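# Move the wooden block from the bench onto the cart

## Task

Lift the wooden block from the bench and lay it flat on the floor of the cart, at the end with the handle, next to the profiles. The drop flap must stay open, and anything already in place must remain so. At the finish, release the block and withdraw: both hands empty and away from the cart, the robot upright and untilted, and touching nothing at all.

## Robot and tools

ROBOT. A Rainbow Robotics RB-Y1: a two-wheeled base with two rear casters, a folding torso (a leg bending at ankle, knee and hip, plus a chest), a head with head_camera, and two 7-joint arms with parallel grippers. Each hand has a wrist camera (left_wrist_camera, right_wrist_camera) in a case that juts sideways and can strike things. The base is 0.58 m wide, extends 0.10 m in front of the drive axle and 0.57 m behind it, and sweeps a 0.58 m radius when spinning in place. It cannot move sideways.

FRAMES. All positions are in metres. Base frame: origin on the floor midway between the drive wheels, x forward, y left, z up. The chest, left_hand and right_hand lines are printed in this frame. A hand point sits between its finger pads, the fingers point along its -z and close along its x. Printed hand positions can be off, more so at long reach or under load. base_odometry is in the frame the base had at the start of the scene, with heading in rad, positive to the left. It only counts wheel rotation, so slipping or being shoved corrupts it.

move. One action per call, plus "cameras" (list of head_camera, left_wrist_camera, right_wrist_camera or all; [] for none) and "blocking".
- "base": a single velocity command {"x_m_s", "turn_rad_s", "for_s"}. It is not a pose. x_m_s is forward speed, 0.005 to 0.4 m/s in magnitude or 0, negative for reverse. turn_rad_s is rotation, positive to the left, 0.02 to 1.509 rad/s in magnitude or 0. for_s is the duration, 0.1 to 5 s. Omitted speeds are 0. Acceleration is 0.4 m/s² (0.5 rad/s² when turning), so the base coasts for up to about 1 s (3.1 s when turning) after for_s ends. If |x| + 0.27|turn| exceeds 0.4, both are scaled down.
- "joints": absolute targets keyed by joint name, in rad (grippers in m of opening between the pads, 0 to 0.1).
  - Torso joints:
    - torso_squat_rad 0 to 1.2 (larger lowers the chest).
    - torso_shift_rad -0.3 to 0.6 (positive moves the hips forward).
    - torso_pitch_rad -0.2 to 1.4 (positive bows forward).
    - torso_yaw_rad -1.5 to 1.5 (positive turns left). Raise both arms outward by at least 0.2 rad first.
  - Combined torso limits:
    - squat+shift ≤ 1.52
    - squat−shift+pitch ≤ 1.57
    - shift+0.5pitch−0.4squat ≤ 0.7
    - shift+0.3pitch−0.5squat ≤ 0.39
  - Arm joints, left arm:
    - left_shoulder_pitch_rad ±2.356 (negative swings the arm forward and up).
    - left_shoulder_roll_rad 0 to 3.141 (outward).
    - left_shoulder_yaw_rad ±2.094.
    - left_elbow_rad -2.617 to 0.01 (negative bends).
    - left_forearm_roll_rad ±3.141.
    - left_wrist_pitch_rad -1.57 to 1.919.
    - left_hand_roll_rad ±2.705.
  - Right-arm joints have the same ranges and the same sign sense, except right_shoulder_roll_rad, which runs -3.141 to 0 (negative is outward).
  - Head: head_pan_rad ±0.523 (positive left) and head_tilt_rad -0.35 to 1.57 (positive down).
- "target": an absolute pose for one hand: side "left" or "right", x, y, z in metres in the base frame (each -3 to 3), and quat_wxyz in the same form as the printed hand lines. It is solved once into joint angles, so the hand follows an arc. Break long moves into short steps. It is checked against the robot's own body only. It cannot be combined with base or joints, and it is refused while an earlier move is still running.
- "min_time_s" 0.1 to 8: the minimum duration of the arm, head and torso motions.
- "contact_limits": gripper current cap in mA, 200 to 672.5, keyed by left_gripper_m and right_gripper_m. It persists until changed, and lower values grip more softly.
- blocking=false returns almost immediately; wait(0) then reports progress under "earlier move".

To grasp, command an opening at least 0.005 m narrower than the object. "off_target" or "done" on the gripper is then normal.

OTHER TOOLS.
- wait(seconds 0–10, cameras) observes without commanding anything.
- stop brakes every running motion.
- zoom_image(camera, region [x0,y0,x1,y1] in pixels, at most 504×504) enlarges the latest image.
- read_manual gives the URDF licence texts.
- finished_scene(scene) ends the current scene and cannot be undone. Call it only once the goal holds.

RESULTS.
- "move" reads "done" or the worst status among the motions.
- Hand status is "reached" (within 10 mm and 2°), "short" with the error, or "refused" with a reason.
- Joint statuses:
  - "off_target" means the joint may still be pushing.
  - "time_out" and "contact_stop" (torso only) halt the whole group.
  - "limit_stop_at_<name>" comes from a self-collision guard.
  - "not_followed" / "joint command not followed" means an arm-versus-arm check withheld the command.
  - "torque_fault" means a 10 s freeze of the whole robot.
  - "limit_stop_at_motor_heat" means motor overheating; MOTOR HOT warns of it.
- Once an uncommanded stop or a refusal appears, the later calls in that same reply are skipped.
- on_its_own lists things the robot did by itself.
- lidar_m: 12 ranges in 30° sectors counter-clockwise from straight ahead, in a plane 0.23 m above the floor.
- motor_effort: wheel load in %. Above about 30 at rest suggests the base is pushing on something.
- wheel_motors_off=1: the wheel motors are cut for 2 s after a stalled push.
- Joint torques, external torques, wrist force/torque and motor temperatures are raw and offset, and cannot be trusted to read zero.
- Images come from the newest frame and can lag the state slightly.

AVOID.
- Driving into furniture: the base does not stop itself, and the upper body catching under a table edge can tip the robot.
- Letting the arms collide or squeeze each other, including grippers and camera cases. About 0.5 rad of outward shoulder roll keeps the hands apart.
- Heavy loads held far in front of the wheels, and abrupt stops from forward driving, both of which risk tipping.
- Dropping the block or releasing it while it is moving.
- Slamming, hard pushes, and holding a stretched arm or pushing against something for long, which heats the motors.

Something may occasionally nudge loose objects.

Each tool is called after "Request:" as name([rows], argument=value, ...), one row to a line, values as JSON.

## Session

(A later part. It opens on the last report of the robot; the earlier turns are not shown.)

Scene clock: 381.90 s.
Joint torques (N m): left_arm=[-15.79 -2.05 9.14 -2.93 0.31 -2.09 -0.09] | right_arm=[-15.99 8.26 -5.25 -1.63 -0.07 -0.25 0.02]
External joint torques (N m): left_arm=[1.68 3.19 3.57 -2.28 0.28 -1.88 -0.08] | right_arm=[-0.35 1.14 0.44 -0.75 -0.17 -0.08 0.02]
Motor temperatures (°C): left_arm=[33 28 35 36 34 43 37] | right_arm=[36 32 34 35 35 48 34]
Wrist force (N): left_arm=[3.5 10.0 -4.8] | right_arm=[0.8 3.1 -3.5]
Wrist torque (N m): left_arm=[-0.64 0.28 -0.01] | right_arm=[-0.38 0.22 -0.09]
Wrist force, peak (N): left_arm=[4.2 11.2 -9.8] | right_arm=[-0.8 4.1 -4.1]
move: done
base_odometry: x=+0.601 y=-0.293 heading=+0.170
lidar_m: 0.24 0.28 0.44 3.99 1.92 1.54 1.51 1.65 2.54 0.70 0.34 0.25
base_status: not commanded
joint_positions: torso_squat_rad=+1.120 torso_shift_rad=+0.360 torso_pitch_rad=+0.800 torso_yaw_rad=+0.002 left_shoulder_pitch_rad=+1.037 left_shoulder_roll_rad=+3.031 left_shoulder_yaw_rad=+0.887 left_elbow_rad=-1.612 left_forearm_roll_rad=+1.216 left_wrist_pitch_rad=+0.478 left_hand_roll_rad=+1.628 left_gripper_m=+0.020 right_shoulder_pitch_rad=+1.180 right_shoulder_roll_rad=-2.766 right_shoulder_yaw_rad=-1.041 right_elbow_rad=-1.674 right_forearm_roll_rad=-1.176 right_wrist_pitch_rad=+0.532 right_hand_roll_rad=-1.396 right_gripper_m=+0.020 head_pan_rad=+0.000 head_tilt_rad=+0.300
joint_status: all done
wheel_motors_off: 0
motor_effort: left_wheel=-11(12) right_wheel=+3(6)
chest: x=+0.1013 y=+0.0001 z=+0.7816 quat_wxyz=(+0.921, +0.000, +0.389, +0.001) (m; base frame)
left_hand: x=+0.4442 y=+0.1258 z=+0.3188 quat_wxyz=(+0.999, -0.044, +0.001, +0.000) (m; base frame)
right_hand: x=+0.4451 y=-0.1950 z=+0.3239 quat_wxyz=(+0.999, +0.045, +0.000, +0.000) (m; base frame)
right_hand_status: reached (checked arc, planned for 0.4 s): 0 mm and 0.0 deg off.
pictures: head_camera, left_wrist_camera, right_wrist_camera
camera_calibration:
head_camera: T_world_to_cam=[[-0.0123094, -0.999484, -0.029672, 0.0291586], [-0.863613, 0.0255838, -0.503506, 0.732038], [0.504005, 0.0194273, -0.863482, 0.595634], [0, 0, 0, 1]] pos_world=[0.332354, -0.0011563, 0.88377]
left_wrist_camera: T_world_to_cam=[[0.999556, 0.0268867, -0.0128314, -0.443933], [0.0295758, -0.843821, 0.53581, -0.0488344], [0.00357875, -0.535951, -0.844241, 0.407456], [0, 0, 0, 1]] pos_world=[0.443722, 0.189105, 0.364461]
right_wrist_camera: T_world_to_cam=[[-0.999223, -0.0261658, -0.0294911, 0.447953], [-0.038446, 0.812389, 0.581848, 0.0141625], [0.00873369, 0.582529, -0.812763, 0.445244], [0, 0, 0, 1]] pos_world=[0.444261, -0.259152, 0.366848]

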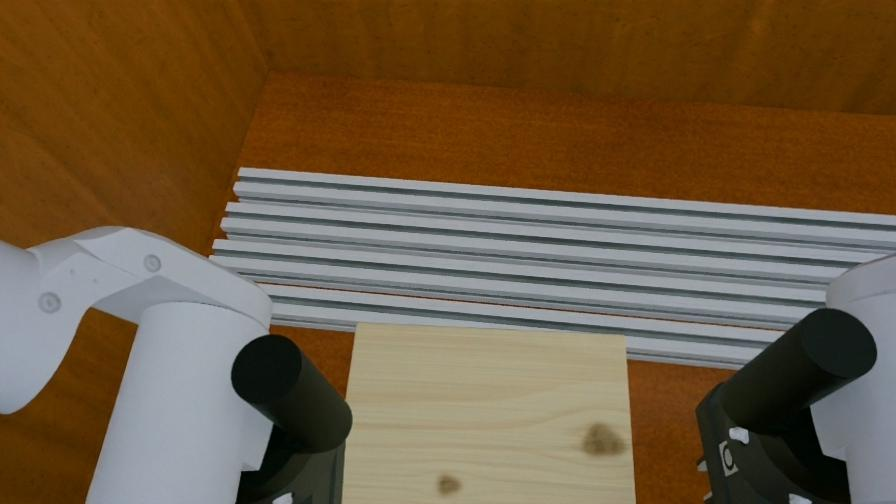

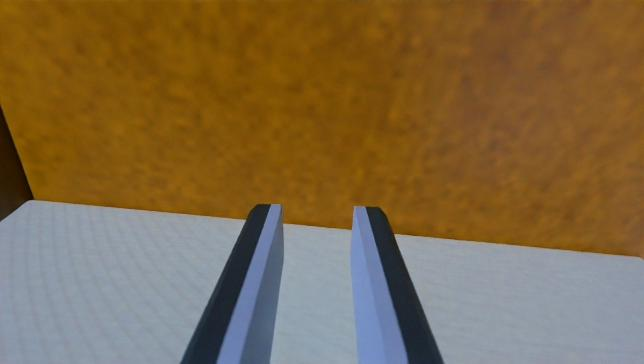

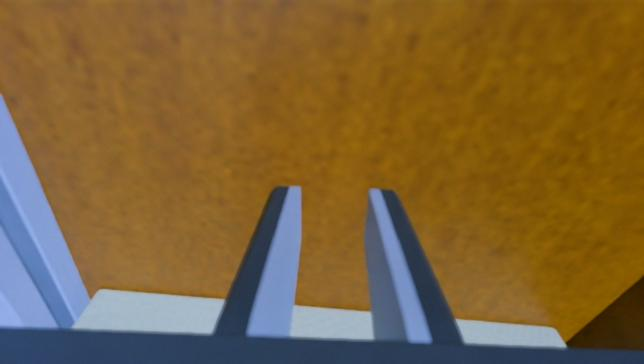

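Request:
move(target={"side":"left","x":0.444,"y":0.155,"z":0.335,"quat_wxyz":[0.999,-0.045,0,0]}, cameras=["left_wrist_camera"])

Request:
move(joints={"torso_squat_rad":0.8,"torso_shift_rad":0.218}, cameras=["head_camera","left_wrist_camera","right_wrist_camera"])

Request:
move(joints={"torso_squat_rad":0.0,"torso_shift_rad":0.152}, cameras=["head_camera"])

Scene clock: 384.40 s.
Joint torques (N m): left_arm=[-15.26 -6.83 5.73 -0.97 -0.13 -0.61 -0.15] | right_arm=[-16.12 8.32 -5.41 -1.05 -0.14 -0.09 -0.07]
External joint torques (N m): left_arm=[1.64 -1.38 0.29 -0.23 -0.16 -0.39 -0.14] | right_arm=[-0.47 1.21 0.28 -0.17 -0.24 0.09 -0.07]
Motor temperatures (°C): left_arm=[33 28 35 36 34 42 37] | right_arm=[36 32 33 35 35 47 34]
Wrist force (N): left_arm=[0.4 2.8 -7.8] | right_arm=[1.1 2.8 -3.9]
Wrist torque (N m): left_arm=[-0.47 0.14 0.08] | right_arm=[-0.35 0.25 -0.08]
Wrist force, peak (N): left_arm=[3.7 10.4 -8.3] | right_arm=[0.9 3.4 -4.3]
move: done
base_odometry: x=+0.601 y=-0.293 heading=+0.169
lidar_m: 0.25 0.29 0.44 4.00 1.91 1.52 1.51 1.67 2.54 0.69 0.33 0.25
base_status: not commanded
joint_positions: torso_squat_rad=+1.120 torso_shift_rad=+0.360 torso_pitch_rad=+0.800 torso_yaw_rad=+0.002 left_shoulder_pitch_rad=+0.999 left_shoulder_roll_rad=+2.924 left_shoulder_yaw_rad=+0.857 left_elbow_rad=-1.702 left_forearm_roll_rad=+1.187 left_wrist_pitch_rad=+0.464 left_hand_roll_rad=+1.609 left_gripper_m=+0.020 right_shoulder_pitch_rad=+1.180 right_shoulder_roll_rad=-2.766 right_shoulder_yaw_rad=-1.041 right_elbow_rad=-1.674 right_forearm_roll_rad=-1.176 right_wrist_pitch_rad=+0.532 right_hand_roll_rad=-1.396 right_gripper_m=+0.020 head_pan_rad=+0.000 head_tilt_rad=+0.300
joint_status: all done
wheel_motors_off: 0
motor_effort: left_wheel=-16(16) right_wheel=+11(12)
chest: x=+0.1014 y=+0.0000 z=+0.7815 quat_wxyz=(+0.921, +0.000, +0.389, +0.001) (m; base frame)
left_hand: x=+0.4442 y=+0.1546 z=+0.3350 quat_wxyz=(+0.999, -0.045, +0.000, +0.000) (m; base frame)
left_hand_status: reached (checked arc, planned for 0.4 s): 0 mm and 0.0 deg off.
right_hand: x=+0.4450 y=-0.1951 z=+0.3239 quat_wxyz=(+0.999, +0.045, +0.000, +0.000) (m; base frame)
pictures: left_wrist_camera
camera_calibration:
left_wrist_camera: T_world_to_cam=[[0.999608, 0.0256003, -0.0113381, -0.444717], [0.0276821, -0.842925, 0.537319, -0.0328634], [0.00419839, -0.537422, -0.843303, 0.436196], [0, 0, 0, 1]] pos_world=[0.443621, 0.218105, 0.380462]

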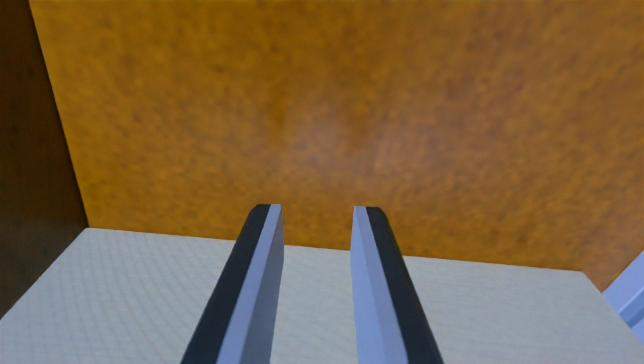

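Scene clock: 386.30 s.
Joint torques (N m): left_arm=[-15.41 -6.03 5.8 -0.65 -0.05 -0.59 -0.03] | right_arm=[-16.45 8.34 -5.53 -1.18 0.02 -0.22 -0.11]
External joint torques (N m): left_arm=[1.49 -0.58 0.36 0.09 -0.08 -0.37 -0.03] | right_arm=[-0.8 1.22 0.16 -0.31 -0.08 -0.05 -0.11]
Motor temperatures (°C): left_arm=[33 28 35 36 34 41 37] | right_arm=[36 32 33 34 35 46 34]
Wrist force (N): left_arm=[0.5 3.0 -7.6] | right_arm=[0.8 3.6 -3.5]
Wrist torque (N m): left_arm=[-0.52 0.15 0.10] | right_arm=[-0.44 0.20 -0.09]
Wrist force, peak (N): left_arm=[0.5 3.5 -8.4] | right_arm=[1.3 3.6 -4.5]
move: done
base_odometry: x=+0.601 y=-0.293 heading=+0.170
lidar_m: 0.25 0.27 0.43 3.99 1.91 1.53 1.52 1.66 2.55 0.68 0.33 0.27
base_status: not commanded
joint_positions: torso_squat_rad=+0.800 torso_shift_rad=+0.218 torso_pitch_rad=+0.800 torso_yaw_rad=+0.002 left_shoulder_pitch_rad=+0.999 left_shoulder_roll_rad=+2.924 left_shoulder_yaw_rad=+0.857 left_elbow_rad=-1.702 left_forearm_roll_rad=+1.187 left_wrist_pitch_rad=+0.464 left_hand_roll_rad=+1.609 left_gripper_m=+0.020 right_shoulder_pitch_rad=+1.180 right_shoulder_roll_rad=-2.766 right_shoulder_yaw_rad=-1.041 right_elbow_rad=-1.674 right_forearm_roll_rad=-1.176 right_wrist_pitch_rad=+0.532 right_hand_roll_rad=-1.396 right_gripper_m=+0.020 head_pan_rad=+0.000 head_tilt_rad=+0.300
joint_status: all done
wheel_motors_off: 0
motor_effort: left_wheel=-13(15) right_wheel=+9(11)
chest: x=+0.0994 y=+0.0000 z=+0.9723 quat_wxyz=(+0.921, +0.000, +0.389, +0.001) (m; base frame)
left_hand: x=+0.4422 y=+0.1547 z=+0.5257 quat_wxyz=(+0.999, -0.045, +0.000, +0.000) (m; base frame)
right_hand: x=+0.4430 y=-0.1951 z=+0.5146 quat_wxyz=(+0.999, +0.045, +0.000, +0.000) (m; base frame)
pictures: head_camera, left_wrist_camera, right_wrist_camera
camera_calibration:
head_camera: T_world_to_cam=[[-0.0125377, -0.999481, -0.0296808, 0.0348794], [-0.863636, 0.0257843, -0.503457, 0.826371], [0.503961, 0.0193212, -0.863511, 0.761302], [0, 0, 0, 1]] pos_world=[0.330454, -0.00115543, 1.07447]
left_wrist_camera: T_world_to_cam=[[0.999602, 0.025823, -0.011364, -0.44059], [0.0278838, -0.842918, 0.537319, -0.135281], [0.00429626, -0.537422, -0.843302, 0.597033], [0, 0, 0, 1]] pos_world=[0.441621, 0.218205, 0.571162]
right_wrist_camera: T_world_to_cam=[[-0.999232, -0.0261136, -0.0292172, 0.45134], [-0.0382453, 0.812308, 0.581974, -0.0969997], [0.00853593, 0.582644, -0.812682, 0.600248], [0, 0, 0, 1]] pos_world=[0.44216, -0.259151, 0.557449]

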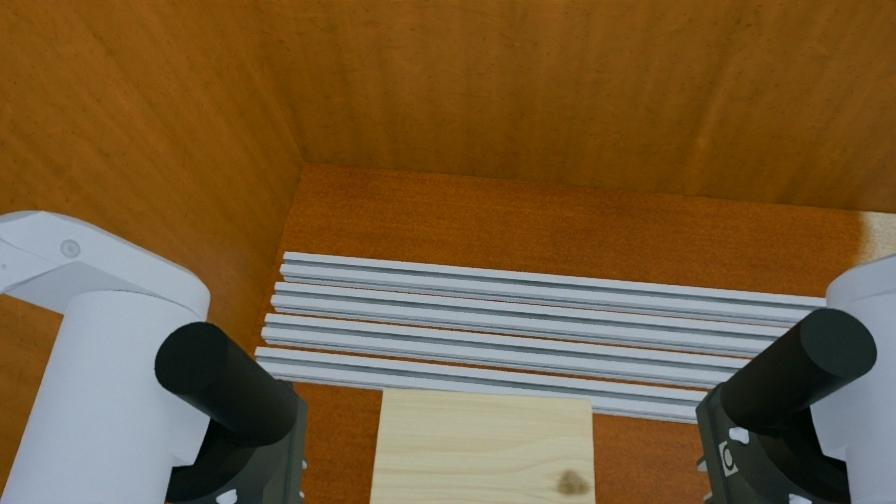

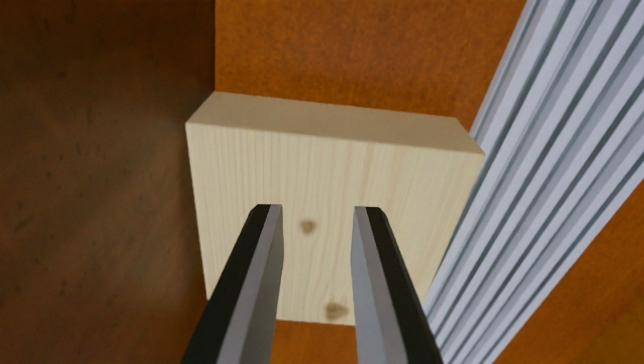

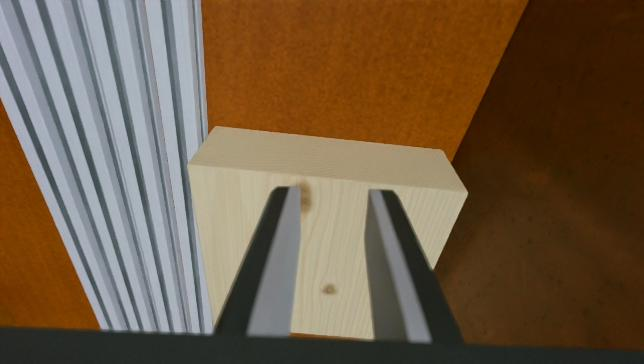

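Scene clock: 389.73 s.
Joint torques (N m): left_arm=[-15.66 -6.33 5.66 -0.88 -0.16 -0.6 -0.14] | right_arm=[-16.03 8.12 -5.57 -1.13 0.09 -0.21 -0.04]
External joint torques (N m): left_arm=[1.24 -0.88 0.22 -0.14 -0.2 -0.38 -0.14] | right_arm=[-0.39 1 0.12 -0.25 -0.01 -0.04 -0.04]
Motor temperatures (°C): left_arm=[33 28 35 36 34 40 37] | right_arm=[36 32 33 34 35 45 34]
Wrist force (N): left_arm=[0.4 2.9 -7.7] | right_arm=[0.8 3.6 -3.9]
Wrist torque (N m): left_arm=[-0.47 0.12 0.10] | right_arm=[-0.41 0.20 -0.11]
Wrist force, peak (N): left_arm=[1.4 3.4 -8.6] | right_arm=[0.8 3.5 -4.4]
move: done
base_odometry: x=+0.601 y=-0.293 heading=+0.170
lidar_m: 0.24 0.28 0.44 3.99 1.90 1.53 1.51 1.66 2.54 0.67 0.34 0.25
base_status: not commanded
joint_positions: torso_squat_rad=+0.002 torso_shift_rad=+0.152 torso_pitch_rad=+0.800 torso_yaw_rad=+0.002 left_shoulder_pitch_rad=+0.999 left_shoulder_roll_rad=+2.924 left_shoulder_yaw_rad=+0.857 left_elbow_rad=-1.702 left_forearm_roll_rad=+1.187 left_wrist_pitch_rad=+0.464 left_hand_roll_rad=+1.609 left_gripper_m=+0.020 right_shoulder_pitch_rad=+1.180 right_shoulder_roll_rad=-2.766 right_shoulder_yaw_rad=-1.041 right_elbow_rad=-1.674 right_forearm_roll_rad=-1.176 right_wrist_pitch_rad=+0.532 right_hand_roll_rad=-1.396 right_gripper_m=+0.020 head_pan_rad=+0.000 head_tilt_rad=+0.300
joint_status: all done
wheel_motors_off: 0
motor_effort: left_wheel=-14(15) right_wheel=+9(11)
chest: x=+0.1001 y=+0.0000 z=+1.1880 quat_wxyz=(+0.921, +0.000, +0.389, +0.001) (m; base frame)
left_hand: x=+0.4428 y=+0.1547 z=+0.7413 quat_wxyz=(+0.999, -0.045, +0.000, +0.000) (m; base frame)
right_hand: x=+0.4436 y=-0.1951 z=+0.7303 quat_wxyz=(+0.999, +0.045, +0.000, +0.000) (m; base frame)
pictures: head_camera
camera_calibration:
head_camera: T_world_to_cam=[[-0.0125429, -0.999481, -0.0296826, 0.0412944], [-0.863723, 0.0257864, -0.503306, 0.935406], [0.50381, 0.0193247, -0.863598, 0.947373], [0, 0, 0, 1]] pos_world=[0.331154, -0.00115543, 1.29017]

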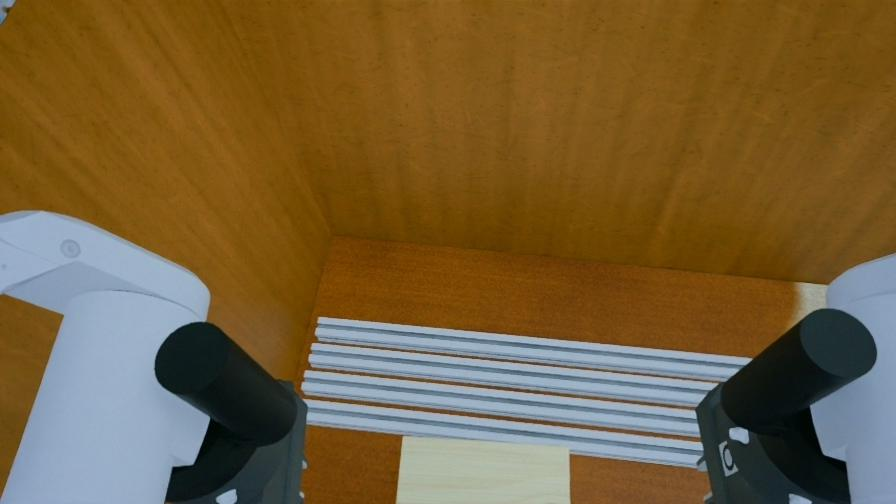

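Request:
move(base={"x_m_s":-0.3,"for_s":2.2}, joints={"torso_shift_rad":0.0,"torso_pitch_rad":0.4}, cameras=["head_camera"])

Request:
finished_scene(scene=2)

Scene clock: 393.93 s.
Joint torques (N m): left_arm=[-18.66 -6.32 7.28 3.18 -0.49 -0.6 -0.19] | right_arm=[-20.44 7.83 -7.19 2.74 0.28 -0.23 0.13]
External joint torques (N m): left_arm=[1.55 -0.26 0.6 -0.02 -0.19 -0.42 -0.17] | right_arm=[-0.91 1.14 0.45 0.31 -0.21 0.06 0.11]
Motor temperatures (°C): left_arm=[33 28 34 36 34 39 37] | right_arm=[36 31 33 34 35 44 34]
Wrist force (N): left_arm=[-1.7 3.5 -7.7] | right_arm=[-1.4 3.0 -3.5]
Wrist torque (N m): left_arm=[-0.57 0.08 0.09] | right_arm=[-0.38 0.10 -0.08]
Wrist force, peak (N): left_arm=[-2.5 2.8 -8.5] | right_arm=[0.6 3.2 -4.7]
move: done
base_odometry: x=-0.050 y=-0.404 heading=+0.170
lidar_m: 0.91 1.01 1.97 2.25 1.09 0.86 0.85 0.96 1.46 4.45 1.15 0.93
base_status: done (sent for 2.2 of 2.2 s)
joint_positions: torso_squat_rad=+0.002 torso_shift_rad=+0.000 torso_pitch_rad=+0.400 torso_yaw_rad=+0.002 left_shoulder_pitch_rad=+0.999 left_shoulder_roll_rad=+2.924 left_shoulder_yaw_rad=+0.857 left_elbow_rad=-1.702 left_forearm_roll_rad=+1.187 left_wrist_pitch_rad=+0.464 left_hand_roll_rad=+1.609 left_gripper_m=+0.020 right_shoulder_pitch_rad=+1.180 right_shoulder_roll_rad=-2.766 right_shoulder_yaw_rad=-1.041 right_elbow_rad=-1.674 right_forearm_roll_rad=-1.176 right_wrist_pitch_rad=+0.532 right_hand_roll_rad=-1.396 right_gripper_m=+0.020 head_pan_rad=+0.000 head_tilt_rad=+0.300
joint_status: all done
wheel_motors_off: 0
motor_effort: left_wheel=+8(43) right_wheel=-7(25)
chest: x=-0.1076 y=+0.0000 z=+1.2655 quat_wxyz=(+0.980, +0.000, +0.199, +0.001) (m; base frame)
left_hand: x=+0.3820 y=+0.1548 z=+0.9877 quat_wxyz=(+0.979, -0.044, -0.198, -0.009) (m; base frame)
right_hand: x=+0.3871 y=-0.1950 z=+0.9778 quat_wxyz=(+0.979, +0.044, -0.199, +0.009) (m; base frame)
pictures: head_camera
camera_calibration:
head_camera: T_world_to_cam=[[0.0000709068, -0.999483, -0.032144, 0.0454368], [-0.599412, 0.0256869, -0.800029, 1.19897], [0.800441, 0.0193242, -0.5991, 0.816143], [0, 0, 0, 1]] pos_world=[0.0653971, -0.00115573, 1.44962]

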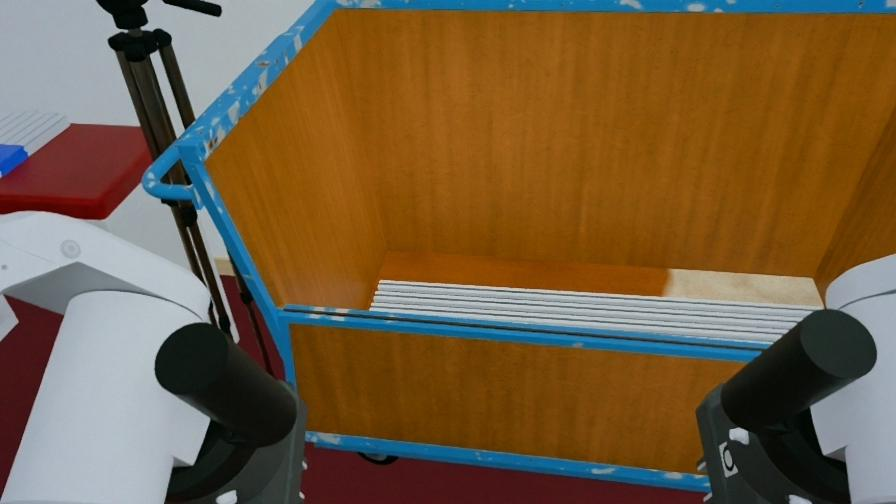

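The scene is finished: the task was done.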